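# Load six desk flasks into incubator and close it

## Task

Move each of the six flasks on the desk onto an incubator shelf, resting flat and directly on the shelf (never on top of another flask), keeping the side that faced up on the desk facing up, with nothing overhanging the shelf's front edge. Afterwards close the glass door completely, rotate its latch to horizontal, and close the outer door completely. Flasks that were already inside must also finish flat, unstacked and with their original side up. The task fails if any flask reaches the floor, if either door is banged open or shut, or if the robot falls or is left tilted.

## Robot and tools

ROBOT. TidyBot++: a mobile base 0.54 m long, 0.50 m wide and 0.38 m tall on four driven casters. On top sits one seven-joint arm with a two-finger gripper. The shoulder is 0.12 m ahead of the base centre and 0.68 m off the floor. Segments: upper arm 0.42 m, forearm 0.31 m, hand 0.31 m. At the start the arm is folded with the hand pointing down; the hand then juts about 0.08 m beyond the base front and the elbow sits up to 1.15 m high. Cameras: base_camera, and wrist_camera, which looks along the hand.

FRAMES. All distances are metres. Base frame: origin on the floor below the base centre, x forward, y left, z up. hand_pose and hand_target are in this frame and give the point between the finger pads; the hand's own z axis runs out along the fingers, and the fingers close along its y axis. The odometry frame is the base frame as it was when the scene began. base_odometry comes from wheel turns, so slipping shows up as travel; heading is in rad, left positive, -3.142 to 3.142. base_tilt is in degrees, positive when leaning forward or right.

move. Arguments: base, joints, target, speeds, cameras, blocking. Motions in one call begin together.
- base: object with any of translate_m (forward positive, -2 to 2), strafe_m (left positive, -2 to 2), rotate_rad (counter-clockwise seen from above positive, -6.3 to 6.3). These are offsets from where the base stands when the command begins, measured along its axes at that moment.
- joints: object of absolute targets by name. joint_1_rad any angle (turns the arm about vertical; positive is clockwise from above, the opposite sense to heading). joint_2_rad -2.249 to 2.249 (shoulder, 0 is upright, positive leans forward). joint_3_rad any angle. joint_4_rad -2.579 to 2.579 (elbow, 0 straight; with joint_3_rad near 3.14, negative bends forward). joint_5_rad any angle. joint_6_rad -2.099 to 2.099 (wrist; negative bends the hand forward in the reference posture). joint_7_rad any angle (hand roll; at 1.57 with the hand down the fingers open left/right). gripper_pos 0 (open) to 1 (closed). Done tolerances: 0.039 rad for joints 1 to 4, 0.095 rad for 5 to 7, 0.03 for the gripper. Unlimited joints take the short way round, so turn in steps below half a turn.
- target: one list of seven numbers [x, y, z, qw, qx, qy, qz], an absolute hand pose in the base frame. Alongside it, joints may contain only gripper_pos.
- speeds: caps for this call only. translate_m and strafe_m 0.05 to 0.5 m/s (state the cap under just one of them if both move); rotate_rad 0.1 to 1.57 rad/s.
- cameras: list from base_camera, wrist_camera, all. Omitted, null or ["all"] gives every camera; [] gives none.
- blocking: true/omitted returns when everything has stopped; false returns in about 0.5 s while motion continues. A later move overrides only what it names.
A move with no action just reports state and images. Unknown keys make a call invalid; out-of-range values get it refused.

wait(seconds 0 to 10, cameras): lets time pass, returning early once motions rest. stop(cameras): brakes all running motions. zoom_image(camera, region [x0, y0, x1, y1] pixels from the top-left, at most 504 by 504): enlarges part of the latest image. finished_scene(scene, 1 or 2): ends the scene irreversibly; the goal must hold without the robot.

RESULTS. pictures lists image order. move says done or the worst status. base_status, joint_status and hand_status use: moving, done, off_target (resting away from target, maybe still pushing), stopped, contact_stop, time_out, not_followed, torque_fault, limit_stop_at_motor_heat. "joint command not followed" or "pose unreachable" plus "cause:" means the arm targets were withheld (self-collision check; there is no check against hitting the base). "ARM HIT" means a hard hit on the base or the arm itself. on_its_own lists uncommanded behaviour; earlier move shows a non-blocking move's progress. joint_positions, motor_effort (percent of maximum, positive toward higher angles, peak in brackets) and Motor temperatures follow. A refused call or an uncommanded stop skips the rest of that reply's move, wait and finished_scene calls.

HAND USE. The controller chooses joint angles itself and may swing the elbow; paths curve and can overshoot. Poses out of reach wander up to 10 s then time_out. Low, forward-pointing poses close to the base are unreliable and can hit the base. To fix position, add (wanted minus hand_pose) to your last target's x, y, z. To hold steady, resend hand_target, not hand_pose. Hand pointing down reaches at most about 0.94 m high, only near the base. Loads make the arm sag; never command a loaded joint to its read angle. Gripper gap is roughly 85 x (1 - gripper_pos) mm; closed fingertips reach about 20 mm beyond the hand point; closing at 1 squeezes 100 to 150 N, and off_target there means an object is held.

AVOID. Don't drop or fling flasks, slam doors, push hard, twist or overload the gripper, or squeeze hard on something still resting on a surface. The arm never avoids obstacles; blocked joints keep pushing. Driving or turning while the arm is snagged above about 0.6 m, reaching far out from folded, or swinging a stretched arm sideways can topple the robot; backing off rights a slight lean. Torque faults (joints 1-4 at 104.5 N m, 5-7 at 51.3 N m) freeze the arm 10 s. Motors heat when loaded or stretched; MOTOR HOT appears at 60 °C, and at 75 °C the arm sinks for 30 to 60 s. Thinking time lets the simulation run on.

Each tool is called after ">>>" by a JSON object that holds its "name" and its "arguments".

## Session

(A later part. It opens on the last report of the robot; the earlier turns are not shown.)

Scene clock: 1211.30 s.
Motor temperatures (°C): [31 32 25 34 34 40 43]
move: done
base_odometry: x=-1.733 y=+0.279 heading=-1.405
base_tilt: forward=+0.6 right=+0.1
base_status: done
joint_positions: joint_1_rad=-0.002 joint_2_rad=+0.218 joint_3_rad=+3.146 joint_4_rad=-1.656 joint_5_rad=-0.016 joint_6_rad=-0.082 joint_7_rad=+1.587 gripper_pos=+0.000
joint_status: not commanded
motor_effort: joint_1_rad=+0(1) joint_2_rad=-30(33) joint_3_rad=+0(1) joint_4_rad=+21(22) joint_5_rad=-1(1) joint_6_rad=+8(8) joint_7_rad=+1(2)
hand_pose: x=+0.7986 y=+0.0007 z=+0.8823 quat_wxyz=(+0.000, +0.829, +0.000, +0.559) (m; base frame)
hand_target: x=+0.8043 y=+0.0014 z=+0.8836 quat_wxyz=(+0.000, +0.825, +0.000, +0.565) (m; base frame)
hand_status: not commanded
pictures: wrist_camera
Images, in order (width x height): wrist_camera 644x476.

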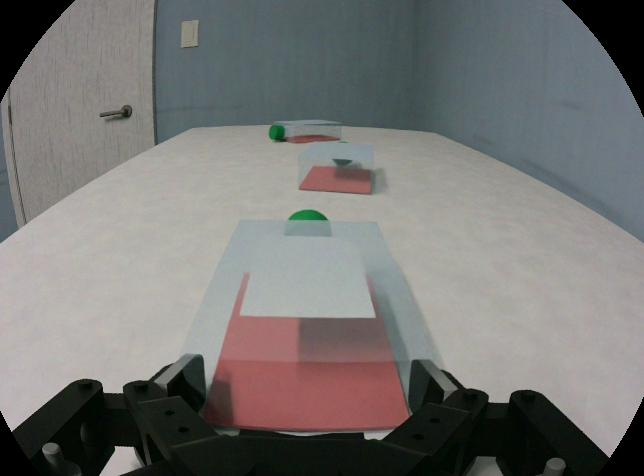

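In. Advance and grip; check the shoulder clearance to the desk with small moves.

>>> {"name": "move", "arguments": {"base": {"translate_m": 0.025}, "speeds": {"translate_m": 0.06}, "cameras": ["wrist_camera"]}}

>>> {"name": "move", "arguments": {"joints": {"gripper_pos": 0.3}, "cameras": []}}

>>> {"name": "move", "arguments": {"joints": {"joint_2_rad": 0.206, "joint_4_rad": -1.493, "joint_6_rad": -0.258}, "cameras": ["all"]}}

Scene clock: 1215.13 s.
Motor temperatures (°C): [31 32 25 34 34 40 43]
move: done
base_odometry: x=-1.728 y=+0.254 heading=-1.404
base_tilt: forward=+0.6 right=+0.0
base_status: done
joint_positions: joint_1_rad=-0.002 joint_2_rad=+0.218 joint_3_rad=+3.146 joint_4_rad=-1.656 joint_5_rad=-0.016 joint_6_rad=-0.082 joint_7_rad=+1.587 gripper_pos=+0.000
joint_status: not commanded
motor_effort: joint_1_rad=+0(1) joint_2_rad=-31(33) joint_3_rad=+0(2) joint_4_rad=+21(22) joint_5_rad=-1(1) joint_6_rad=+7(8) joint_7_rad=+1(2)
hand_pose: x=+0.7986 y=+0.0007 z=+0.8823 quat_wxyz=(+0.000, +0.829, +0.000, +0.559) (m; base frame)
hand_target: x=+0.8043 y=+0.0014 z=+0.8836 quat_wxyz=(+0.000, +0.825, +0.000, +0.565) (m; base frame)
hand_status: not commanded
pictures: wrist_camera
Images, in order (width x height): wrist_camera 644x476.

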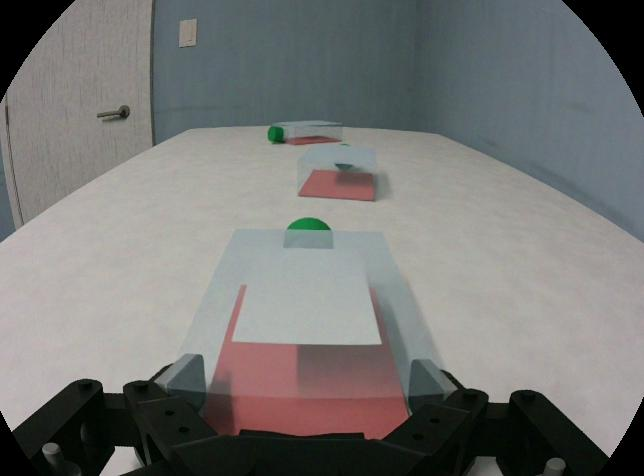

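Scene clock: 1215.83 s.
Motor temperatures (°C): [31 32 25 34 34 40 43]
move: off_target
base_odometry: x=-1.728 y=+0.254 heading=-1.404
base_tilt: forward=+0.6 right=+0.0
base_status: not commanded
joint_positions: joint_1_rad=-0.002 joint_2_rad=+0.217 joint_3_rad=+3.146 joint_4_rad=-1.656 joint_5_rad=-0.016 joint_6_rad=-0.082 joint_7_rad=+1.587 gripper_pos=+0.033
joint_status: gripper_pos off_target (ended at +0.033, target +0.300)
motor_effort: joint_1_rad=+0(1) joint_2_rad=-30(31) joint_3_rad=+0(1) joint_4_rad=+21(21) joint_5_rad=-1(1) joint_6_rad=+8(8) joint_7_rad=+1(2)
hand_pose: x=+0.7985 y=+0.0007 z=+0.8827 quat_wxyz=(+0.000, +0.829, +0.000, +0.559) (m; base frame)
hand_target: x=+0.8043 y=+0.0014 z=+0.8836 quat_wxyz=(+0.000, +0.825, +0.000, +0.565) (m; base frame)
hand_status: not commanded
pictures: none
No camera images: "cameras" was empty.

Scene clock: 1217.20 s.
Motor temperatures (°C): [31 32 25 34 34 40 43]
move: done
base_odometry: x=-1.728 y=+0.254 heading=-1.404
base_tilt: forward=+0.6 right=+0.0
base_status: not commanded
joint_positions: joint_1_rad=-0.002 joint_2_rad=+0.204 joint_3_rad=+3.146 joint_4_rad=-1.515 joint_5_rad=-0.016 joint_6_rad=-0.208 joint_7_rad=+1.587 gripper_pos=+0.033
joint_status: all done
motor_effort: joint_1_rad=+0(1) joint_2_rad=-32(34) joint_3_rad=-1(1) joint_4_rad=+23(24) joint_5_rad=-1(1) joint_6_rad=+8(9) joint_7_rad=+2(2)
hand_pose: x=+0.8070 y=+0.0014 z=+0.9388 quat_wxyz=(-0.001, +0.821, +0.000, +0.571) (m; base frame)
hand_target: x=+0.8052 y=+0.0014 z=+0.9362 quat_wxyz=(+0.000, +0.830, +0.000, +0.558) (m; base frame)
hand_status: not commanded
pictures: base_camera, wrist_camera
Images, in order (width x height): base_camera 644x364, wrist_camera 644x476.

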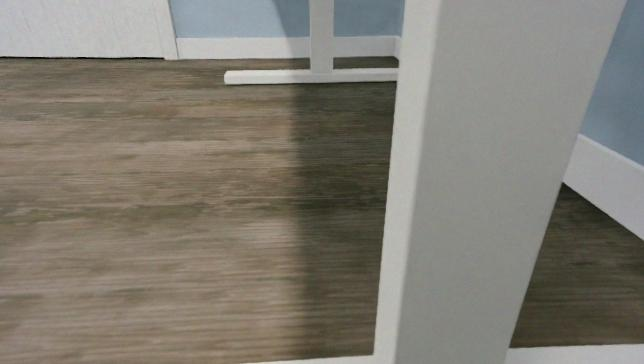

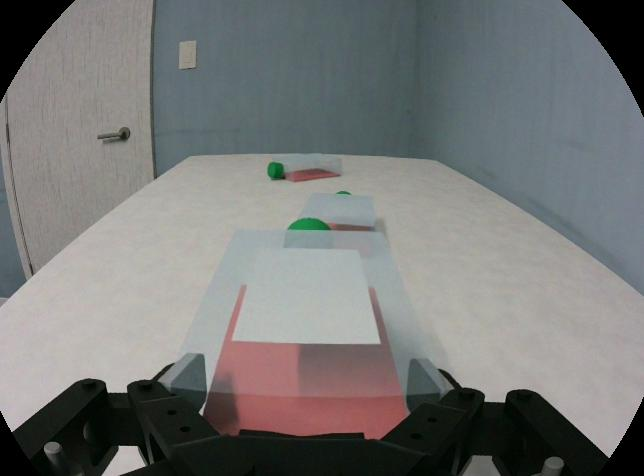

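>>> {"name": "move", "arguments": {"base": {"translate_m": -0.45}, "speeds": {"translate_m": 0.3}, "cameras": []}}

>>> {"name": "move", "arguments": {"base": {"strafe_m": 0.95}, "speeds": {"strafe_m": 0.4}, "joints": {"joint_2_rad": -0.215, "joint_4_rad": -1.866, "joint_6_rad": -0.306}, "cameras": []}}

>>> {"name": "move", "arguments": {"base": {"translate_m": 1.1}, "speeds": {"translate_m": 0.4}, "cameras": []}}

>>> {"name": "move", "arguments": {"base": {"rotate_rad": 3.167}, "speeds": {"rotate_rad": 1.0}, "cameras": []}}

>>> {"name": "move", "arguments": {"base": {"strafe_m": -1.113}, "speeds": {"strafe_m": 0.4}, "cameras": ["wrist_camera"]}}

Scene clock: 1227.90 s.
Motor temperatures (°C): [31 32 25 34 34 40 43]
move: done
base_odometry: x=-1.803 y=+0.698 heading=-1.404
base_tilt: forward=+0.6 right=+0.0
base_status: done
joint_positions: joint_1_rad=-0.001 joint_2_rad=+0.200 joint_3_rad=+3.146 joint_4_rad=-1.513 joint_5_rad=-0.016 joint_6_rad=-0.212 joint_7_rad=+1.587 gripper_pos=+0.033
joint_status: not commanded
motor_effort: joint_1_rad=+0(4) joint_2_rad=-32(35) joint_3_rad=+0(4) joint_4_rad=+23(23) joint_5_rad=-1(1) joint_6_rad=+8(9) joint_7_rad=+2(2)
hand_pose: x=+0.8058 y=+0.0009 z=+0.9412 quat_wxyz=(+0.000, +0.821, +0.000, +0.571) (m; base frame)
hand_target: x=+0.8052 y=+0.0014 z=+0.9362 quat_wxyz=(+0.000, +0.830, +0.000, +0.558) (m; base frame)
hand_status: not commanded
pictures: none
No camera images: "cameras" was empty.

Scene clock: 1231.47 s.
Motor temperatures (°C): [31 32 25 34 34 40 43]
move: done
base_odometry: x=-0.866 y=+0.856 heading=-1.404
base_tilt: forward=+0.6 right=+0.0
base_status: done
joint_positions: joint_1_rad=+0.001 joint_2_rad=-0.214 joint_3_rad=+3.146 joint_4_rad=-1.866 joint_5_rad=-0.016 joint_6_rad=-0.256 joint_7_rad=+1.587 gripper_pos=+0.033
joint_status: all done
motor_effort: joint_1_rad=+0(4) joint_2_rad=-16(34) joint_3_rad=+0(4) joint_4_rad=+23(24) joint_5_rad=-1(1) joint_6_rad=+8(9) joint_7_rad=+1(2)
hand_pose: x=+0.6368 y=-0.0002 z=+0.9645 quat_wxyz=(-0.001, +0.816, -0.001, +0.578) (m; base frame)
hand_target: x=+0.6309 y=+0.0014 z=+0.9504 quat_wxyz=(+0.000, +0.830, +0.000, +0.558) (m; base frame)
hand_status: not commanded
pictures: none
No camera images: "cameras" was empty.

Scene clock: 1235.40 s.
Motor temperatures (°C): [31 32 25 34 34 40 43]
move: done
base_odometry: x=-0.683 y=-0.229 heading=-1.403
base_tilt: forward=+0.6 right=+0.0
base_status: done
joint_positions: joint_1_rad=+0.001 joint_2_rad=-0.213 joint_3_rad=+3.146 joint_4_rad=-1.868 joint_5_rad=-0.016 joint_6_rad=-0.258 joint_7_rad=+1.587 gripper_pos=+0.033
joint_status: not commanded
motor_effort: joint_1_rad=+0(1) joint_2_rad=-16(19) joint_3_rad=+0(2) joint_4_rad=+23(23) joint_5_rad=-1(1) joint_6_rad=+8(9) joint_7_rad=+1(2)
hand_pose: x=+0.6366 y=-0.0002 z=+0.9623 quat_wxyz=(-0.001, +0.817, -0.001, +0.577) (m; base frame)
hand_target: x=+0.6309 y=+0.0014 z=+0.9504 quat_wxyz=(+0.000, +0.830, +0.000, +0.558) (m; base frame)
hand_status: not commanded
pictures: none
No camera images: "cameras" was empty.

Scene clock: 1239.50 s.
Motor temperatures (°C): [31 32 25 34 34 40 43]
move: done
base_odometry: x=-0.683 y=-0.229 heading=+1.763
base_tilt: forward=+0.6 right=+0.0
base_status: done
joint_positions: joint_1_rad=+0.000 joint_2_rad=-0.213 joint_3_rad=+3.146 joint_4_rad=-1.868 joint_5_rad=-0.016 joint_6_rad=-0.258 joint_7_rad=+1.587 gripper_pos=+0.033
joint_status: not commanded
motor_effort: joint_1_rad=+0(2) joint_2_rad=-16(18) joint_3_rad=+0(3) joint_4_rad=+23(23) joint_5_rad=-1(2) joint_6_rad=+8(9) joint_7_rad=+1(2)
hand_pose: x=+0.6366 y=+0.0004 z=+0.9623 quat_wxyz=(-0.001, +0.817, -0.001, +0.576) (m; base frame)
hand_target: x=+0.6309 y=+0.0014 z=+0.9504 quat_wxyz=(+0.000, +0.830, +0.000, +0.558) (m; base frame)
hand_status: not commanded
pictures: none
No camera images: "cameras" was empty.

Scene clock: 1243.47 s.
Motor temperatures (°C): [31 32 25 34 34 40 43]
move: done
base_odometry: x=+0.409 y=-0.016 heading=+1.764
base_tilt: forward=+0.6 right=+0.0
base_status: done
joint_positions: joint_1_rad=+0.000 joint_2_rad=-0.213 joint_3_rad=+3.145 joint_4_rad=-1.868 joint_5_rad=-0.016 joint_6_rad=-0.258 joint_7_rad=+1.587 gripper_pos=+0.033
joint_status: not commanded
motor_effort: joint_1_rad=+0(2) joint_2_rad=-16(16) joint_3_rad=+0(3) joint_4_rad=+23(23) joint_5_rad=-1(2) joint_6_rad=+9(9) joint_7_rad=+2(2)
hand_pose: x=+0.6366 y=+0.0004 z=+0.9623 quat_wxyz=(-0.001, +0.817, -0.001, +0.576) (m; base frame)
hand_target: x=+0.6309 y=+0.0014 z=+0.9504 quat_wxyz=(+0.000, +0.830, +0.000, +0.558) (m; base frame)
hand_status: not commanded
pictures: wrist_camera
Images, in order (width x height): wrist_camera 644x476.

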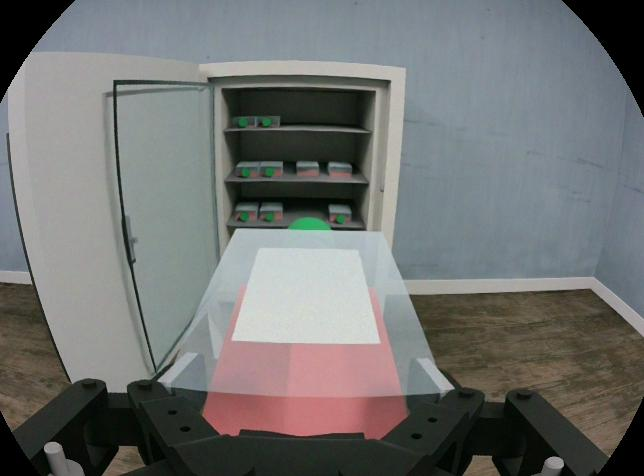

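>>> {"name": "move", "arguments": {"base": {"translate_m": 0.76}, "speeds": {"translate_m": 0.35}, "joints": {"joint_2_rad": 0.565, "joint_3_rad": 3.1416, "joint_4_rad": -2.0, "joint_6_rad": 0.62}, "cameras": ["wrist_camera"]}}

Scene clock: 1250.97 s.
Motor temperatures (°C): [31 32 25 34 34 40 43]
move: done
base_odometry: x=+0.264 y=+0.730 heading=+1.764
base_tilt: forward=+0.6 right=+0.0
base_status: done
joint_positions: joint_1_rad=+0.000 joint_2_rad=+0.556 joint_3_rad=+3.145 joint_4_rad=-1.997 joint_5_rad=-0.016 joint_6_rad=+0.576 joint_7_rad=+1.587 gripper_pos=+0.033
joint_status: all done
motor_effort: joint_1_rad=+0(1) joint_2_rad=-37(39) joint_3_rad=-1(2) joint_4_rad=+15(24) joint_5_rad=-1(1) joint_6_rad=+8(9) joint_7_rad=+1(2)
hand_pose: x=+0.8014 y=-0.0037 z=+0.6543 quat_wxyz=(+0.006, +0.835, -0.002, +0.550) (m; base frame)
hand_target: x=+0.8054 y=+0.0014 z=+0.6599 quat_wxyz=(+0.000, +0.826, +0.000, +0.563) (m; base frame)
hand_status: not commanded
pictures: wrist_camera
Images, in order (width x height): wrist_camera 644x476.

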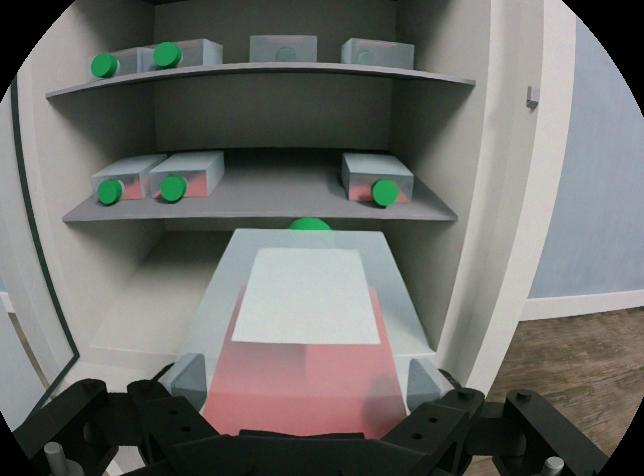

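>>> {"name": "move", "arguments": {"base": {"translate_m": 0.3, "strafe_m": 0.037}, "speeds": {"translate_m": 0.2}, "cameras": ["wrist_camera"]}}

>>> {"name": "move", "arguments": {"base": {"translate_m": 0.12}, "speeds": {"translate_m": 0.1}, "joints": {"joint_2_rad": 0.59, "joint_4_rad": -2.012, "joint_6_rad": 0.66}, "cameras": ["wrist_camera"]}}

Scene clock: 1256.87 s.
Motor temperatures (°C): [31 32 25 34 34 40 43]
move: done
base_odometry: x=+0.170 y=+1.018 heading=+1.763
base_tilt: forward=+0.6 right=+0.0
base_status: done
joint_positions: joint_1_rad=+0.000 joint_2_rad=+0.557 joint_3_rad=+3.145 joint_4_rad=-2.002 joint_5_rad=-0.016 joint_6_rad=+0.577 joint_7_rad=+1.587 gripper_pos=+0.033
joint_status: not commanded
motor_effort: joint_1_rad=+0(1) joint_2_rad=-36(38) joint_3_rad=-1(2) joint_4_rad=+15(16) joint_5_rad=-1(1) joint_6_rad=+8(9) joint_7_rad=+1(2)
hand_pose: x=+0.7997 y=-0.0037 z=+0.6519 quat_wxyz=(+0.006, +0.837, -0.002, +0.548) (m; base frame)
hand_target: x=+0.8054 y=+0.0014 z=+0.6599 quat_wxyz=(+0.000, +0.826, +0.000, +0.563) (m; base frame)
hand_status: not commanded
pictures: wrist_camera
Images, in order (width x height): wrist_camera 644x476.

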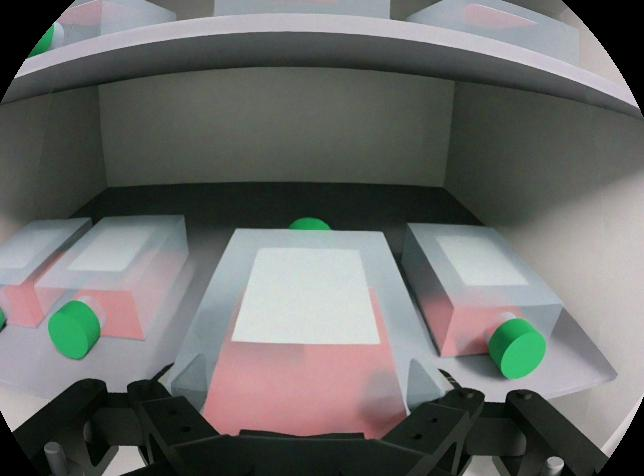

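Scene clock: 1258.63 s.
Motor temperatures (°C): [31 32 25 34 34 40 43]
move: done
base_odometry: x=+0.147 y=+1.135 heading=+1.764
base_tilt: forward=+0.6 right=+0.0
base_status: done
joint_positions: joint_1_rad=+0.000 joint_2_rad=+0.580 joint_3_rad=+3.145 joint_4_rad=-2.014 joint_5_rad=-0.016 joint_6_rad=+0.620 joint_7_rad=+1.587 gripper_pos=+0.033
joint_status: all done
motor_effort: joint_1_rad=+0(2) joint_2_rad=-37(38) joint_3_rad=-1(3) joint_4_rad=+14(16) joint_5_rad=-1(1) joint_6_rad=+8(9) joint_7_rad=+2(2)
hand_pose: x=+0.7996 y=-0.0039 z=+0.6434 quat_wxyz=(+0.006, +0.834, -0.002, +0.551) (m; base frame)
hand_target: x=+0.8047 y=+0.0014 z=+0.6488 quat_wxyz=(+0.000, +0.825, +0.000, +0.564) (m; base frame)
hand_status: not commanded
pictures: wrist_camera
Images, in order (width x height): wrist_camera 644x476.

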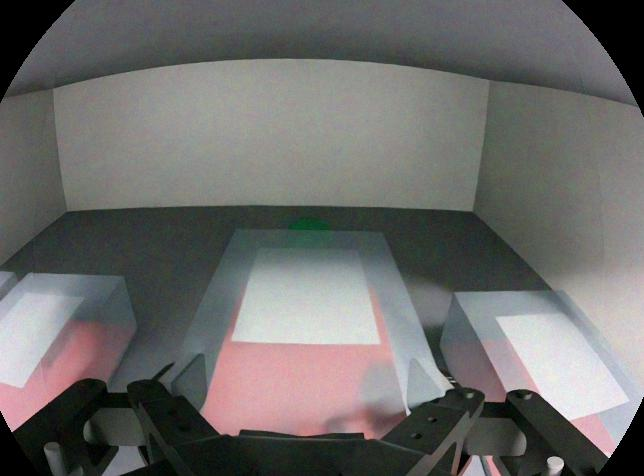

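>>> {"name": "move", "arguments": {"base": {"strafe_m": 0.012}, "joints": {"joint_2_rad": 0.62, "joint_4_rad": -2.028, "joint_6_rad": 0.703}, "cameras": ["wrist_camera"]}}

>>> {"name": "move", "arguments": {"joints": {"joint_2_rad": 0.665, "joint_4_rad": -2.04, "joint_6_rad": 0.76}, "cameras": ["wrist_camera"]}}

Scene clock: 1262.53 s.
Motor temperatures (°C): [31 32 25 34 34 40 43]
move: done
base_odometry: x=+0.135 y=+1.133 heading=+1.763
base_tilt: forward=+0.6 right=+0.0
base_status: done
joint_positions: joint_1_rad=-0.002 joint_2_rad=+0.609 joint_3_rad=+3.145 joint_4_rad=-2.025 joint_5_rad=-0.016 joint_6_rad=+0.664 joint_7_rad=+1.587 gripper_pos=+0.033
joint_status: all done
motor_effort: joint_1_rad=+0(3) joint_2_rad=-38(38) joint_3_rad=-2(3) joint_4_rad=+14(15) joint_5_rad=-1(1) joint_6_rad=+8(9) joint_7_rad=+1(2)
hand_pose: x=+0.7992 y=-0.0023 z=+0.6312 quat_wxyz=(+0.006, +0.833, -0.001, +0.553) (m; base frame)
hand_target: x=+0.8022 y=+0.0014 z=+0.6336 quat_wxyz=(+0.000, +0.826, +0.000, +0.563) (m; base frame)
hand_status: not commanded
pictures: wrist_camera
Images, in order (width x height): wrist_camera 644x476.

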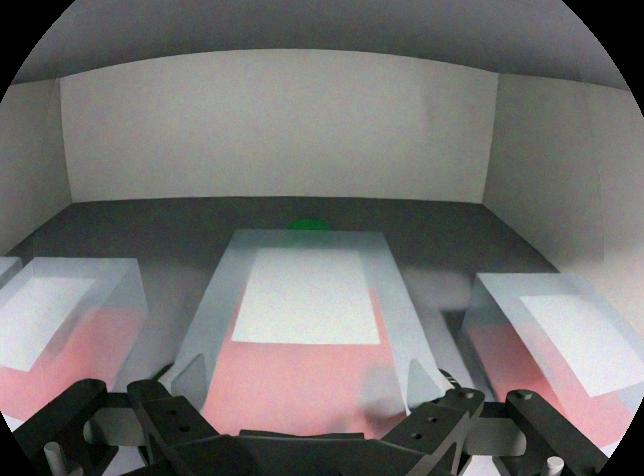

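Scene clock: 1263.27 s.
Motor temperatures (°C): [31 32 25 34 34 40 43]
move: done
base_odometry: x=+0.135 y=+1.133 heading=+1.763
base_tilt: forward=+0.6 right=+0.0
base_status: not commanded
joint_positions: joint_1_rad=-0.002 joint_2_rad=+0.647 joint_3_rad=+3.145 joint_4_rad=-2.034 joint_5_rad=-0.016 joint_6_rad=+0.725 joint_7_rad=+1.587 gripper_pos=+0.033
joint_status: all done
motor_effort: joint_1_rad=+0(1) joint_2_rad=-38(39) joint_3_rad=-1(2) joint_4_rad=+13(14) joint_5_rad=-1(1) joint_6_rad=+9(9) joint_7_rad=+1(2)
hand_pose: x=+0.8008 y=-0.0025 z=+0.6189 quat_wxyz=(+0.007, +0.829, -0.001, +0.559) (m; base frame)
hand_target: x=+0.8013 y=+0.0014 z=+0.6143 quat_wxyz=(+0.000, +0.826, +0.000, +0.563) (m; base frame)
hand_status: not commanded
pictures: wrist_camera
Images, in order (width x height): wrist_camera 644x476.

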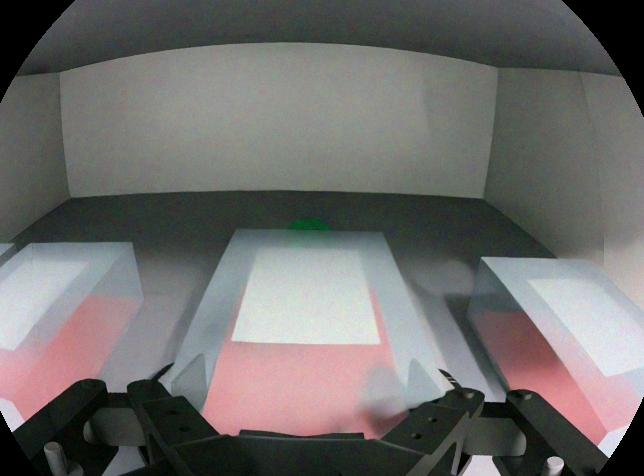

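Contact or nearly; one more small step, then release.

>>> {"name": "move", "arguments": {"joints": {"joint_2_rad": 0.678, "joint_4_rad": -2.043, "joint_6_rad": 0.776}, "cameras": []}}

>>> {"name": "move", "arguments": {"joints": {"joint_2_rad": 0.663, "joint_4_rad": -2.04, "joint_6_rad": 0.772, "gripper_pos": 0.0}, "cameras": []}}

>>> {"name": "move", "arguments": {"base": {"translate_m": -0.14}, "speeds": {"translate_m": 0.06}, "cameras": ["wrist_camera"]}}

Scene clock: 1267.07 s.
Motor temperatures (°C): [31 32 25 34 34 40 43]
move: done
base_odometry: x=+0.135 y=+1.133 heading=+1.763
base_tilt: forward=+0.6 right=+0.0
base_status: not commanded
joint_positions: joint_1_rad=-0.002 joint_2_rad=+0.653 joint_3_rad=+3.145 joint_4_rad=-2.035 joint_5_rad=-0.016 joint_6_rad=+0.742 joint_7_rad=+1.587 gripper_pos=+0.033
joint_status: all done
motor_effort: joint_1_rad=+1(1) joint_2_rad=-36(37) joint_3_rad=+0(2) joint_4_rad=+12(13) joint_5_rad=-1(1) joint_6_rad=+8(8) joint_7_rad=+1(2)
hand_pose: x=+0.8019 y=-0.0026 z=+0.6189 quat_wxyz=(+0.007, +0.827, -0.001, +0.562) (m; base frame)
hand_target: x=+0.8010 y=+0.0014 z=+0.6088 quat_wxyz=(+0.000, +0.826, +0.000, +0.563) (m; base frame)
hand_status: not commanded
pictures: none
No camera images: "cameras" was empty.

Scene clock: 1267.77 s.
Motor temperatures (°C): [31 32 25 34 34 40 43]
move: done
base_odometry: x=+0.135 y=+1.133 heading=+1.763
base_tilt: forward=+0.6 right=+0.0
base_status: not commanded
joint_positions: joint_1_rad=-0.002 joint_2_rad=+0.653 joint_3_rad=+3.145 joint_4_rad=-2.036 joint_5_rad=-0.016 joint_6_rad=+0.742 joint_7_rad=+1.587 gripper_pos=+0.000
joint_status: all done
motor_effort: joint_1_rad=+0(1) joint_2_rad=-37(38) joint_3_rad=+0(2) joint_4_rad=+12(13) joint_5_rad=-1(1) joint_6_rad=+7(9) joint_7_rad=+1(2)
hand_pose: x=+0.8017 y=-0.0026 z=+0.6186 quat_wxyz=(+0.007, +0.827, -0.001, +0.562) (m; base frame)
hand_target: x=+0.8028 y=+0.0014 z=+0.6191 quat_wxyz=(+0.000, +0.822, +0.000, +0.569) (m; base frame)
hand_status: not commanded
pictures: none
No camera images: "cameras" was empty.

Scene clock: 1270.60 s.
Motor temperatures (°C): [31 32 25 34 34 40 43]
move: done
base_odometry: x=+0.162 y=+0.996 heading=+1.763
base_tilt: forward=+0.6 right=+0.1
base_status: done
joint_positions: joint_1_rad=-0.002 joint_2_rad=+0.653 joint_3_rad=+3.145 joint_4_rad=-2.037 joint_5_rad=-0.016 joint_6_rad=+0.742 joint_7_rad=+1.587 gripper_pos=+0.000
joint_status: not commanded
motor_effort: joint_1_rad=+0(1) joint_2_rad=-37(38) joint_3_rad=-1(2) joint_4_rad=+12(14) joint_5_rad=-1(1) joint_6_rad=+8(8) joint_7_rad=+1(2)
hand_pose: x=+0.8012 y=-0.0026 z=+0.6182 quat_wxyz=(+0.007, +0.827, -0.001, +0.562) (m; base frame)
hand_target: x=+0.8028 y=+0.0014 z=+0.6191 quat_wxyz=(+0.000, +0.822, +0.000, +0.569) (m; base frame)
hand_status: not commanded
pictures: wrist_camera
Images, in order (width x height): wrist_camera 644x476.

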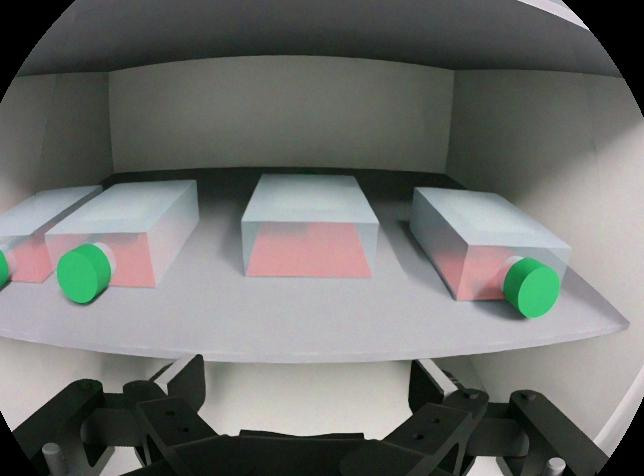

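>>> {"name": "move", "arguments": {"base": {"translate_m": -0.35}, "speeds": {"translate_m": 0.25}, "cameras": []}}

>>> {"name": "move", "arguments": {"base": {"translate_m": -0.75}, "joints": {"joint_1_rad": 0.0, "joint_3_rad": 3.1416, "joint_2_rad": -0.215, "joint_4_rad": -1.866, "joint_6_rad": -0.306}, "cameras": []}}

>>> {"name": "move", "arguments": {"base": {"rotate_rad": 2.12}, "cameras": []}}

>>> {"name": "move", "arguments": {"base": {"translate_m": 1.04, "strafe_m": -0.507}, "cameras": ["wrist_camera"]}}

Scene clock: 1287.50 s.
Motor temperatures (°C): [31 32 25 34 34 40 43]
move: done
base_odometry: x=+0.228 y=+0.652 heading=+1.763
base_tilt: forward=+0.6 right=+0.0
base_status: done
joint_positions: joint_1_rad=-0.002 joint_2_rad=+0.653 joint_3_rad=+3.145 joint_4_rad=-2.039 joint_5_rad=-0.016 joint_6_rad=+0.742 joint_7_rad=+1.587 gripper_pos=+0.000
joint_status: not commanded
motor_effort: joint_1_rad=+0(2) joint_2_rad=-36(38) joint_3_rad=-1(2) joint_4_rad=+12(13) joint_5_rad=-1(1) joint_6_rad=+8(8) joint_7_rad=+1(2)
hand_pose: x=+0.8004 y=-0.0026 z=+0.6176 quat_wxyz=(+0.007, +0.828, -0.001, +0.561) (m; base frame)
hand_target: x=+0.8028 y=+0.0014 z=+0.6191 quat_wxyz=(+0.000, +0.822, +0.000, +0.569) (m; base frame)
hand_status: not commanded
pictures: none
No camera images: "cameras" was empty.

Scene clock: 1290.37 s.
Motor temperatures (°C): [31 32 25 34 34 40 43]
move: done
base_odometry: x=+0.372 y=-0.084 heading=+1.763
base_tilt: forward=+0.6 right=+0.0
base_status: done
joint_positions: joint_1_rad=-0.002 joint_2_rad=-0.225 joint_3_rad=+3.145 joint_4_rad=-1.888 joint_5_rad=-0.016 joint_6_rad=-0.250 joint_7_rad=+1.587 gripper_pos=+0.000
joint_status: all done
motor_effort: joint_1_rad=+0(2) joint_2_rad=-15(40) joint_3_rad=+0(3) joint_4_rad=+22(22) joint_5_rad=-1(1) joint_6_rad=+8(9) joint_7_rad=+1(2)
hand_pose: x=+0.6314 y=+0.0017 z=+0.9581 quat_wxyz=(-0.002, +0.817, +0.000, +0.576) (m; base frame)
hand_target: x=+0.6309 y=+0.0013 z=+0.9504 quat_wxyz=(+0.000, +0.830, +0.000, +0.558) (m; base frame)
hand_status: not commanded
pictures: none
No camera images: "cameras" was empty.

Scene clock: 1293.00 s.
Motor temperatures (°C): [31 32 25 34 34 40 43]
move: done
base_odometry: x=+0.372 y=-0.084 heading=-2.400
base_tilt: forward=+0.5 right=+0.0
base_status: done
joint_positions: joint_1_rad=-0.002 joint_2_rad=-0.219 joint_3_rad=+3.145 joint_4_rad=-1.887 joint_5_rad=-0.016 joint_6_rad=-0.251 joint_7_rad=+1.587 gripper_pos=+0.000
joint_status: not commanded
motor_effort: joint_1_rad=+0(2) joint_2_rad=-15(18) joint_3_rad=+0(2) joint_4_rad=+22(22) joint_5_rad=-1(1) joint_6_rad=+8(8) joint_7_rad=+1(2)
hand_pose: x=+0.6331 y=+0.0014 z=+0.9560 quat_wxyz=(-0.001, +0.819, +0.000, +0.574) (m; base frame)
hand_target: x=+0.6309 y=+0.0013 z=+0.9504 quat_wxyz=(+0.000, +0.830, +0.000, +0.558) (m; base frame)
hand_status: not commanded
pictures: none
No camera images: "cameras" was empty.

Scene clock: 1296.60 s.
Motor temperatures (°C): [31 32 25 34 34 40 43]
move: done
base_odometry: x=-0.738 y=-0.413 heading=-2.399
base_tilt: forward=+0.6 right=+0.1
base_status: done
joint_positions: joint_1_rad=-0.002 joint_2_rad=-0.218 joint_3_rad=+3.145 joint_4_rad=-1.886 joint_5_rad=-0.016 joint_6_rad=-0.254 joint_7_rad=+1.587 gripper_pos=+0.000
joint_status: not commanded
motor_effort: joint_1_rad=+0(1) joint_2_rad=-15(17) joint_3_rad=+0(1) joint_4_rad=+22(23) joint_5_rad=-1(1) joint_6_rad=+8(8) joint_7_rad=+1(2)
hand_pose: x=+0.6333 y=+0.0014 z=+0.9551 quat_wxyz=(-0.001, +0.820, +0.000, +0.573) (m; base frame)
hand_target: x=+0.6309 y=+0.0013 z=+0.9504 quat_wxyz=(+0.000, +0.830, +0.000, +0.558) (m; base frame)
hand_status: not commanded
pictures: wrist_camera
Images, in order (width x height): wrist_camera 644x476.

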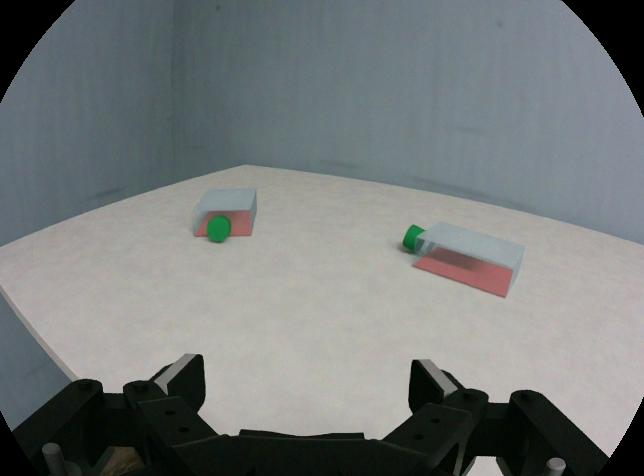

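>>> {"name": "move", "arguments": {"base": {"rotate_rad": 0.12}, "cameras": []}}

>>> {"name": "move", "arguments": {"base": {"translate_m": 0.22}, "speeds": {"translate_m": 0.15}, "joints": {"joint_2_rad": -0.185, "joint_4_rad": -2.062, "joint_6_rad": -0.08}, "cameras": ["wrist_camera"]}}

Scene clock: 1301.73 s.
Motor temperatures (°C): [31 32 25 34 34 40 43]
move: done
base_odometry: x=-0.738 y=-0.413 heading=-2.279
base_tilt: forward=+0.6 right=+0.0
base_status: done
joint_positions: joint_1_rad=-0.004 joint_2_rad=-0.218 joint_3_rad=+3.144 joint_4_rad=-1.886 joint_5_rad=-0.016 joint_6_rad=-0.254 joint_7_rad=+1.587 gripper_pos=+0.000
joint_status: not commanded
motor_effort: joint_1_rad=+0(3) joint_2_rad=-15(16) joint_3_rad=+0(3) joint_4_rad=+22(22) joint_5_rad=-1(1) joint_6_rad=+7(8) joint_7_rad=+1(2)
hand_pose: x=+0.6333 y=+0.0032 z=+0.9551 quat_wxyz=(-0.002, +0.820, +0.002, +0.573) (m; base frame)
hand_target: x=+0.6309 y=+0.0013 z=+0.9504 quat_wxyz=(+0.000, +0.830, +0.000, +0.558) (m; base frame)
hand_status: not commanded
pictures: none
No camera images: "cameras" was empty.

Scene clock: 1303.83 s.
Motor temperatures (°C): [31 32 25 34 34 40 43]
move: done
base_odometry: x=-0.881 y=-0.580 heading=-2.278
base_tilt: forward=+0.5 right=+0.0
base_status: done
joint_positions: joint_1_rad=-0.004 joint_2_rad=-0.191 joint_3_rad=+3.144 joint_4_rad=-2.057 joint_5_rad=-0.016 joint_6_rad=-0.115 joint_7_rad=+1.587 gripper_pos=+0.000
joint_status: all done
motor_effort: joint_1_rad=+1(1) joint_2_rad=-15(17) joint_3_rad=+0(1) joint_4_rad=+20(23) joint_5_rad=-1(1) joint_6_rad=+8(9) joint_7_rad=+1(2)
hand_pose: x=+0.6254 y=+0.0025 z=+0.8796 quat_wxyz=(-0.001, +0.836, +0.001, +0.549) (m; base frame)
hand_target: x=+0.6297 y=+0.0013 z=+0.8834 quat_wxyz=(+0.000, +0.830, +0.000, +0.558) (m; base frame)
hand_status: not commanded
pictures: wrist_camera
Images, in order (width x height): wrist_camera 644x476.

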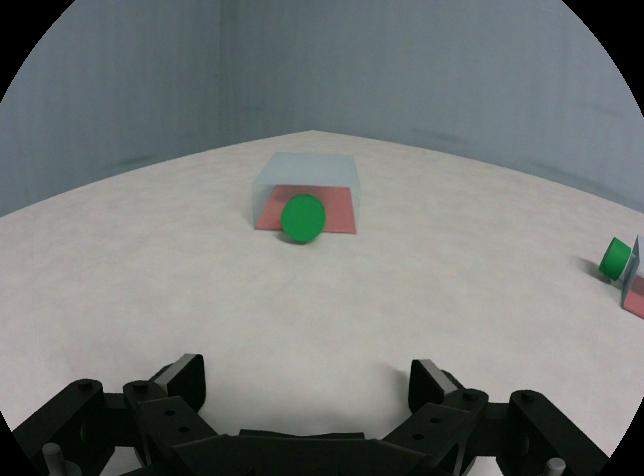

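>>> {"name": "move", "arguments": {"base": {"rotate_rad": -0.07, "strafe_m": 0.055}, "cameras": []}}

>>> {"name": "move", "arguments": {"base": {"translate_m": 0.09}, "speeds": {"translate_m": 0.1}, "cameras": ["wrist_camera"]}}

Scene clock: 1308.27 s.
Motor temperatures (°C): [31 32 25 34 34 40 43]
move: done
base_odometry: x=-0.839 y=-0.616 heading=-2.349
base_tilt: forward=+0.6 right=+0.0
base_status: done
joint_positions: joint_1_rad=-0.002 joint_2_rad=-0.191 joint_3_rad=+3.143 joint_4_rad=-2.057 joint_5_rad=-0.016 joint_6_rad=-0.114 joint_7_rad=+1.587 gripper_pos=+0.000
joint_status: not commanded
motor_effort: joint_1_rad=+0(2) joint_2_rad=-15(16) joint_3_rad=+0(4) joint_4_rad=+21(21) joint_5_rad=-1(1) joint_6_rad=+7(8) joint_7_rad=+1(2)
hand_pose: x=+0.6253 y=+0.0021 z=+0.8794 quat_wxyz=(-0.001, +0.836, +0.001, +0.549) (m; base frame)
hand_target: x=+0.6297 y=+0.0013 z=+0.8834 quat_wxyz=(+0.000, +0.830, +0.000, +0.558) (m; base frame)
hand_status: not commanded
pictures: none
No camera images: "cameras" was empty.

Scene clock: 1309.73 s.
Motor temperatures (°C): [31 32 25 34 34 40 43]
move: done
base_odometry: x=-0.902 y=-0.681 heading=-2.348
base_tilt: forward=+0.6 right=+0.0
base_status: done
joint_positions: joint_1_rad=-0.002 joint_2_rad=-0.192 joint_3_rad=+3.143 joint_4_rad=-2.060 joint_5_rad=-0.016 joint_6_rad=-0.111 joint_7_rad=+1.587 gripper_pos=+0.000
joint_status: not commanded
motor_effort: joint_1_rad=+0(1) joint_2_rad=-15(17) joint_3_rad=-1(1) joint_4_rad=+20(22) joint_5_rad=-1(1) joint_6_rad=+7(8) joint_7_rad=+2(2)
hand_pose: x=+0.6250 y=+0.0021 z=+0.8795 quat_wxyz=(-0.001, +0.836, +0.000, +0.549) (m; base frame)
hand_target: x=+0.6297 y=+0.0013 z=+0.8834 quat_wxyz=(+0.000, +0.830, +0.000, +0.558) (m; base frame)
hand_status: not commanded
pictures: wrist_camera
Images, in order (width x height): wrist_camera 644x476.

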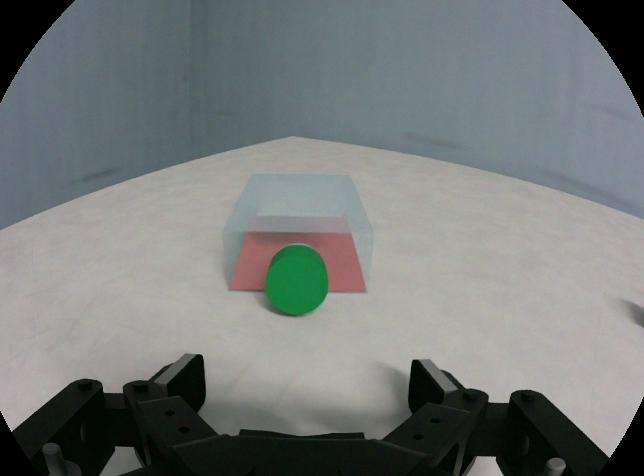

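>>> {"name": "move", "arguments": {"base": {"translate_m": 0.05, "strafe_m": 0.0055}, "speeds": {"translate_m": 0.08}, "cameras": ["wrist_camera"]}}

Scene clock: 1313.37 s.
Motor temperatures (°C): [31 32 25 34 34 40 43]
move: done
base_odometry: x=-0.934 y=-0.720 heading=-2.349
base_tilt: forward=+0.6 right=+0.0
base_status: done
joint_positions: joint_1_rad=-0.002 joint_2_rad=-0.193 joint_3_rad=+3.143 joint_4_rad=-2.061 joint_5_rad=-0.016 joint_6_rad=-0.109 joint_7_rad=+1.587 gripper_pos=+0.000
joint_status: not commanded
motor_effort: joint_1_rad=+0(1) joint_2_rad=-14(16) joint_3_rad=+0(1) joint_4_rad=+20(22) joint_5_rad=-1(1) joint_6_rad=+7(8) joint_7_rad=+1(2)
hand_pose: x=+0.6248 y=+0.0020 z=+0.8795 quat_wxyz=(-0.001, +0.835, +0.000, +0.550) (m; base frame)
hand_target: x=+0.6297 y=+0.0013 z=+0.8834 quat_wxyz=(+0.000, +0.830, +0.000, +0.558) (m; base frame)
hand_status: not commanded
pictures: wrist_camera
Images, in order (width x height): wrist_camera 644x476.

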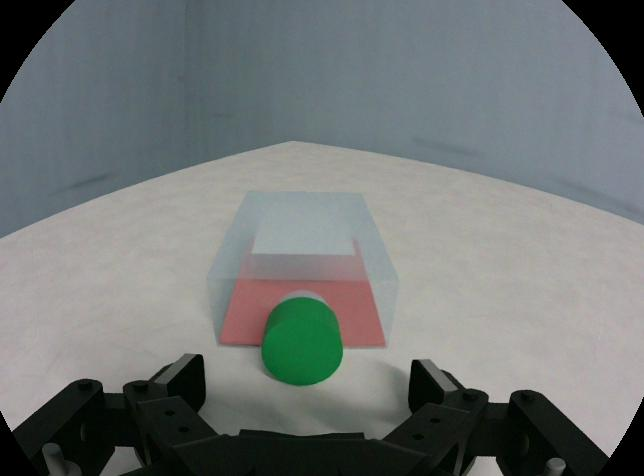

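>>> {"name": "move", "arguments": {"base": {"translate_m": 0.02, "strafe_m": 0.0035}, "speeds": {"translate_m": 0.06}, "cameras": ["wrist_camera"]}}

Scene clock: 1317.10 s.
Motor temperatures (°C): [31 32 25 34 34 40 43]
move: done
base_odometry: x=-0.945 y=-0.737 heading=-2.349
base_tilt: forward=+0.6 right=+0.0
base_status: done
joint_positions: joint_1_rad=-0.002 joint_2_rad=-0.193 joint_3_rad=+3.143 joint_4_rad=-2.062 joint_5_rad=-0.016 joint_6_rad=-0.108 joint_7_rad=+1.587 gripper_pos=+0.000
joint_status: not commanded
motor_effort: joint_1_rad=+1(1) joint_2_rad=-13(17) joint_3_rad=+0(1) joint_4_rad=+20(22) joint_5_rad=-1(1) joint_6_rad=+7(8) joint_7_rad=+1(2)
hand_pose: x=+0.6247 y=+0.0020 z=+0.8795 quat_wxyz=(-0.001, +0.835, +0.000, +0.550) (m; base frame)
hand_target: x=+0.6297 y=+0.0013 z=+0.8834 quat_wxyz=(+0.000, +0.830, +0.000, +0.558) (m; base frame)
hand_status: not commanded
pictures: wrist_camera
Images, in order (width x height): wrist_camera 644x476.

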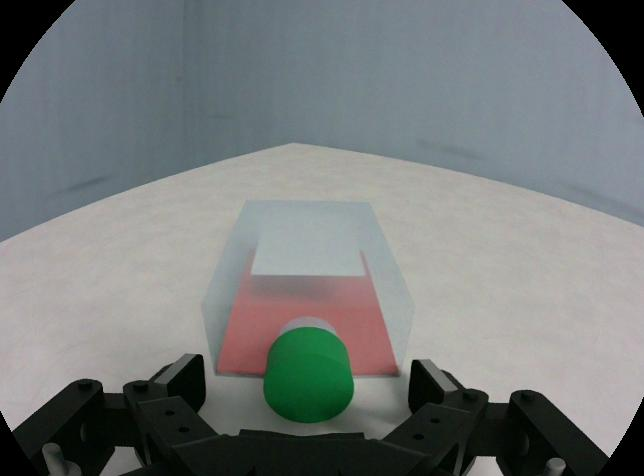

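>>> {"name": "move", "arguments": {"base": {"translate_m": 0.025, "strafe_m": 0.0005}, "speeds": {"translate_m": 0.06}, "cameras": ["wrist_camera"]}}

>>> {"name": "move", "arguments": {"base": {"translate_m": 0.014}, "speeds": {"translate_m": 0.06}, "cameras": ["wrist_camera"]}}

Scene clock: 1321.23 s.
Motor temperatures (°C): [31 32 25 34 34 40 43]
move: done
base_odometry: x=-0.962 y=-0.755 heading=-2.349
base_tilt: forward=+0.5 right=+0.0
base_status: done
joint_positions: joint_1_rad=-0.002 joint_2_rad=-0.193 joint_3_rad=+3.143 joint_4_rad=-2.063 joint_5_rad=-0.016 joint_6_rad=-0.107 joint_7_rad=+1.587 gripper_pos=+0.000
joint_status: not commanded
motor_effort: joint_1_rad=+0(1) joint_2_rad=-14(17) joint_3_rad=-1(2) joint_4_rad=+20(21) joint_5_rad=-1(1) joint_6_rad=+7(8) joint_7_rad=+1(2)
hand_pose: x=+0.6246 y=+0.0020 z=+0.8794 quat_wxyz=(-0.001, +0.835, +0.000, +0.550) (m; base frame)
hand_target: x=+0.6297 y=+0.0013 z=+0.8834 quat_wxyz=(+0.000, +0.830, +0.000, +0.558) (m; base frame)
hand_status: not commanded
pictures: wrist_camera
Images, in order (width x height): wrist_camera 644x476.

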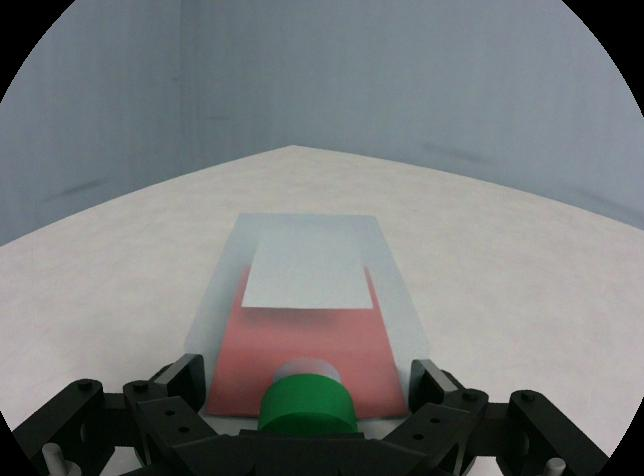

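Scene clock: 1321.97 s.
Motor temperatures (°C): [31 32 25 34 34 40 43]
move: done
base_odometry: x=-0.972 y=-0.765 heading=-2.348
base_tilt: forward=+0.5 right=+0.0
base_status: done
joint_positions: joint_1_rad=-0.002 joint_2_rad=-0.192 joint_3_rad=+3.143 joint_4_rad=-2.062 joint_5_rad=-0.016 joint_6_rad=-0.105 joint_7_rad=+1.587 gripper_pos=+0.000
joint_status: not commanded
motor_effort: joint_1_rad=+0(1) joint_2_rad=-13(16) joint_3_rad=+0(1) joint_4_rad=+20(22) joint_5_rad=-1(1) joint_6_rad=+6(8) joint_7_rad=+1(2)
hand_pose: x=+0.6253 y=+0.0020 z=+0.8795 quat_wxyz=(-0.001, +0.835, +0.000, +0.551) (m; base frame)
hand_target: x=+0.6297 y=+0.0013 z=+0.8834 quat_wxyz=(+0.000, +0.830, +0.000, +0.558) (m; base frame)
hand_status: not commanded
pictures: wrist_camera
Images, in order (width x height): wrist_camera 644x476.

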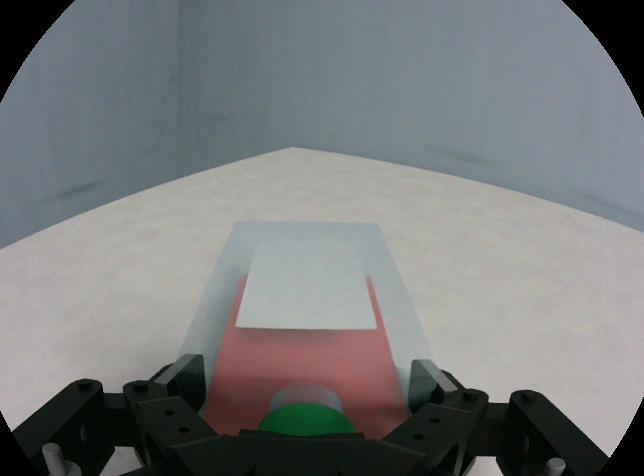

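>>> {"name": "move", "arguments": {"joints": {"gripper_pos": 0.3}, "cameras": []}}

>>> {"name": "move", "arguments": {"joints": {"joint_2_rad": -0.215, "joint_4_rad": -1.866, "joint_6_rad": -0.306}, "cameras": ["wrist_camera"]}}

>>> {"name": "move", "arguments": {"base": {"translate_m": -0.6}, "speeds": {"translate_m": 0.3}, "cameras": []}}

>>> {"name": "move", "arguments": {"base": {"rotate_rad": -2.171}, "speeds": {"rotate_rad": 0.8}, "cameras": []}}

>>> {"name": "move", "arguments": {"base": {"strafe_m": -1.118}, "speeds": {"strafe_m": 0.4}, "joints": {"joint_2_rad": -0.213, "joint_4_rad": -1.64, "joint_6_rad": -0.53}, "cameras": ["wrist_camera"]}}

Scene clock: 1333.30 s.
Motor temperatures (°C): [31 31 25 34 34 40 43]
move: off_target
base_odometry: x=-0.972 y=-0.765 heading=-2.348
base_tilt: forward=+0.6 right=+0.0
base_status: not commanded
joint_positions: joint_1_rad=-0.002 joint_2_rad=-0.193 joint_3_rad=+3.143 joint_4_rad=-2.062 joint_5_rad=-0.016 joint_6_rad=-0.104 joint_7_rad=+1.587 gripper_pos=+0.039
joint_status: gripper_pos off_target (ended at +0.039, target +0.300)
motor_effort: joint_1_rad=+1(1) joint_2_rad=-14(14) joint_3_rad=+0(1) joint_4_rad=+20(21) joint_5_rad=-1(1) joint_6_rad=+6(8) joint_7_rad=+1(2)
hand_pose: x=+0.6251 y=+0.0020 z=+0.8801 quat_wxyz=(-0.001, +0.834, +0.000, +0.551) (m; base frame)
hand_target: x=+0.6297 y=+0.0013 z=+0.8834 quat_wxyz=(+0.000, +0.830, +0.000, +0.558) (m; base frame)
hand_status: not commanded
pictures: none
No camera images: "cameras" was empty.

Scene clock: 1334.70 s.
Motor temperatures (°C): [31 31 25 34 34 40 43]
move: done
base_odometry: x=-0.972 y=-0.765 heading=-2.348
base_tilt: forward=+0.6 right=+0.0
base_status: not commanded
joint_positions: joint_1_rad=-0.002 joint_2_rad=-0.212 joint_3_rad=+3.143 joint_4_rad=-1.887 joint_5_rad=-0.016 joint_6_rad=-0.254 joint_7_rad=+1.587 gripper_pos=+0.039
joint_status: all done
motor_effort: joint_1_rad=+0(1) joint_2_rad=-16(18) joint_3_rad=+0(1) joint_4_rad=+23(24) joint_5_rad=-1(1) joint_6_rad=+8(9) joint_7_rad=+1(2)
hand_pose: x=+0.6348 y=+0.0027 z=+0.9512 quat_wxyz=(-0.002, +0.822, +0.001, +0.570) (m; base frame)
hand_target: x=+0.6309 y=+0.0013 z=+0.9504 quat_wxyz=(+0.000, +0.830, +0.000, +0.558) (m; base frame)
hand_status: not commanded
pictures: wrist_camera
Images, in order (width x height): wrist_camera 644x476.

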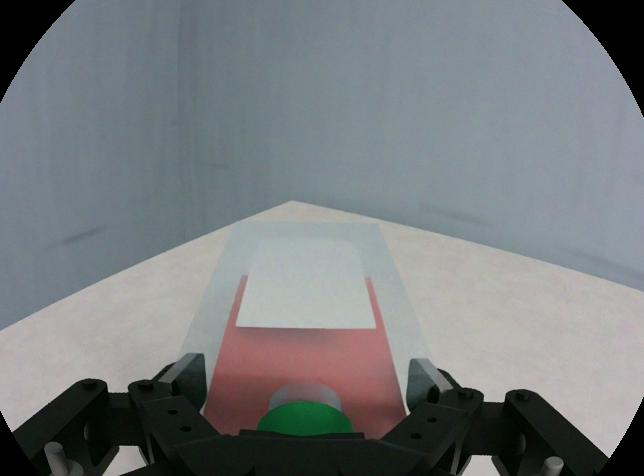

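Scene clock: 1337.70 s.
Motor temperatures (°C): [31 31 25 34 34 40 43]
move: done
base_odometry: x=-0.551 y=-0.338 heading=-2.348
base_tilt: forward=+0.5 right=+0.0
base_status: done
joint_positions: joint_1_rad=-0.002 joint_2_rad=-0.219 joint_3_rad=+3.143 joint_4_rad=-1.885 joint_5_rad=-0.016 joint_6_rad=-0.259 joint_7_rad=+1.587 gripper_pos=+0.039
joint_status: not commanded
motor_effort: joint_1_rad=+0(1) joint_2_rad=-16(19) joint_3_rad=+0(2) joint_4_rad=+23(23) joint_5_rad=-1(1) joint_6_rad=+8(9) joint_7_rad=+1(2)
hand_pose: x=+0.6325 y=+0.0026 z=+0.9543 quat_wxyz=(-0.002, +0.821, +0.001, +0.571) (m; base frame)
hand_target: x=+0.6309 y=+0.0013 z=+0.9504 quat_wxyz=(+0.000, +0.830, +0.000, +0.558) (m; base frame)
hand_status: not commanded
pictures: none
No camera images: "cameras" was empty.

Scene clock: 1341.23 s.
Motor temperatures (°C): [31 31 25 34 34 40 43]
move: done
base_odometry: x=-0.551 y=-0.338 heading=+1.764
base_tilt: forward=+0.6 right=+0.0
base_status: done
joint_positions: joint_1_rad=-0.001 joint_2_rad=-0.219 joint_3_rad=+3.143 joint_4_rad=-1.885 joint_5_rad=-0.016 joint_6_rad=-0.259 joint_7_rad=+1.587 gripper_pos=+0.039
joint_status: not commanded
motor_effort: joint_1_rad=+0(3) joint_2_rad=-15(17) joint_3_rad=+0(3) joint_4_rad=+22(23) joint_5_rad=-1(1) joint_6_rad=+8(9) joint_7_rad=+1(2)
hand_pose: x=+0.6325 y=+0.0021 z=+0.9543 quat_wxyz=(-0.002, +0.821, +0.001, +0.571) (m; base frame)
hand_target: x=+0.6309 y=+0.0013 z=+0.9504 quat_wxyz=(+0.000, +0.830, +0.000, +0.558) (m; base frame)
hand_status: not commanded
pictures: none
No camera images: "cameras" was empty.

Scene clock: 1345.20 s.
Motor temperatures (°C): [31 31 25 34 34 40 43]
move: done
base_odometry: x=+0.546 y=-0.123 heading=+1.763
base_tilt: forward=+0.6 right=+0.0
base_status: done
joint_positions: joint_1_rad=-0.001 joint_2_rad=-0.219 joint_3_rad=+3.143 joint_4_rad=-1.663 joint_5_rad=-0.016 joint_6_rad=-0.478 joint_7_rad=+1.587 gripper_pos=+0.039
joint_status: all done
motor_effort: joint_1_rad=+1(2) joint_2_rad=-15(17) joint_3_rad=+0(2) joint_4_rad=+22(25) joint_5_rad=-1(2) joint_6_rad=+8(9) joint_7_rad=+2(2)
hand_pose: x=+0.6318 y=+0.0031 z=+1.0250 quat_wxyz=(-0.003, +0.820, +0.002, +0.572) (m; base frame)
hand_target: x=+0.6295 y=+0.0013 z=+1.0208 quat_wxyz=(+0.000, +0.830, +0.000, +0.558) (m; base frame)
hand_status: not commanded
pictures: wrist_camera
Images, in order (width x height): wrist_camera 644x476.

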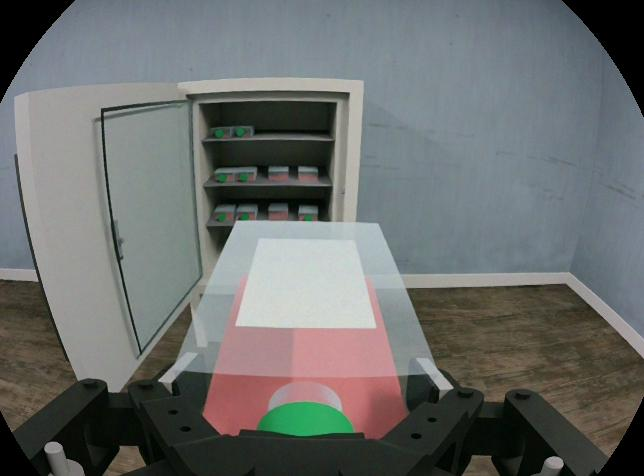

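>>> {"name": "move", "arguments": {"base": {"translate_m": 1.2}, "speeds": {"translate_m": 0.35}, "joints": {"joint_2_rad": -0.213, "joint_4_rad": -1.765, "joint_6_rad": -0.406}, "cameras": ["wrist_camera"]}}

Scene clock: 1363.43 s.
Motor temperatures (°C): [31 31 25 34 34 40 43]
move: done
base_odometry: x=+0.317 y=+1.055 heading=+1.763
base_tilt: forward=+0.6 right=+0.0
base_status: done
joint_positions: joint_1_rad=-0.001 joint_2_rad=-0.213 joint_3_rad=+3.143 joint_4_rad=-1.772 joint_5_rad=-0.016 joint_6_rad=-0.445 joint_7_rad=+1.587 gripper_pos=+0.039
joint_status: all done
motor_effort: joint_1_rad=+0(1) joint_2_rad=-16(18) joint_3_rad=+1(1) joint_4_rad=+22(25) joint_5_rad=-1(1) joint_6_rad=+8(9) joint_7_rad=+1(2)
hand_pose: x=+0.6270 y=+0.0030 z=+0.9664 quat_wxyz=(-0.002, +0.842, +0.002, +0.539) (m; base frame)
hand_target: x=+0.6326 y=+0.0013 z=+0.9814 quat_wxyz=(+0.000, +0.830, +0.000, +0.558) (m; base frame)
hand_status: not commanded
pictures: wrist_camera
Images, in order (width x height): wrist_camera 644x476.

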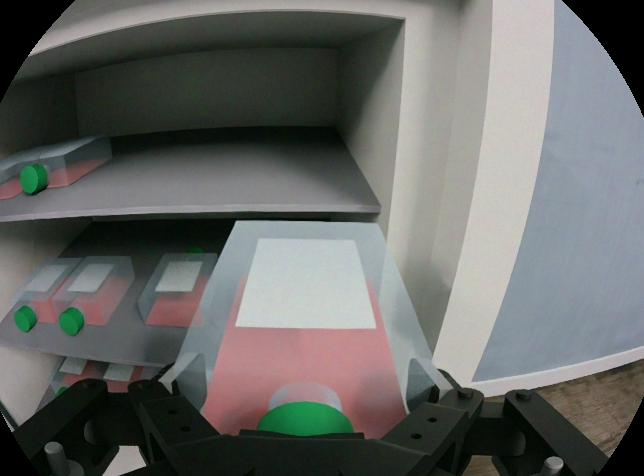

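>>> {"name": "move", "arguments": {"joints": {"joint_2_rad": -0.213, "joint_4_rad": -1.68, "joint_6_rad": -0.47}, "base": {"translate_m": 0.05}, "speeds": {"translate_m": 0.1}, "cameras": ["wrist_camera"]}}

Scene clock: 1370.60 s.
Motor temperatures (°C): [31 31 25 34 34 40 43]
move: done
base_odometry: x=+0.307 y=+1.105 heading=+1.763
base_tilt: forward=+0.6 right=+0.0
base_status: done
joint_positions: joint_1_rad=-0.001 joint_2_rad=-0.212 joint_3_rad=+3.143 joint_4_rad=-1.698 joint_5_rad=-0.016 joint_6_rad=-0.446 joint_7_rad=+1.587 gripper_pos=+0.039
joint_status: all done
motor_effort: joint_1_rad=+0(1) joint_2_rad=-16(18) joint_3_rad=+0(2) joint_4_rad=+23(25) joint_5_rad=-1(1) joint_6_rad=+9(9) joint_7_rad=+1(2)
hand_pose: x=+0.6351 y=+0.0029 z=+1.0097 quat_wxyz=(-0.002, +0.823, +0.002, +0.569) (m; base frame)
hand_target: x=+0.6334 y=+0.0013 z=+1.0142 quat_wxyz=(+0.000, +0.824, +0.000, +0.567) (m; base frame)
hand_status: not commanded
pictures: wrist_camera
Images, in order (width x height): wrist_camera 644x476.

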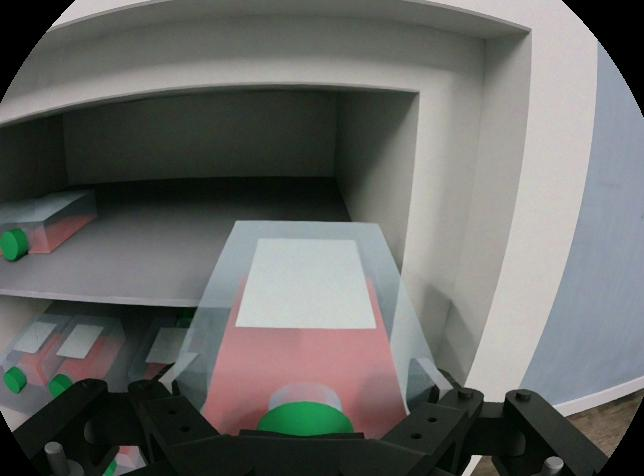

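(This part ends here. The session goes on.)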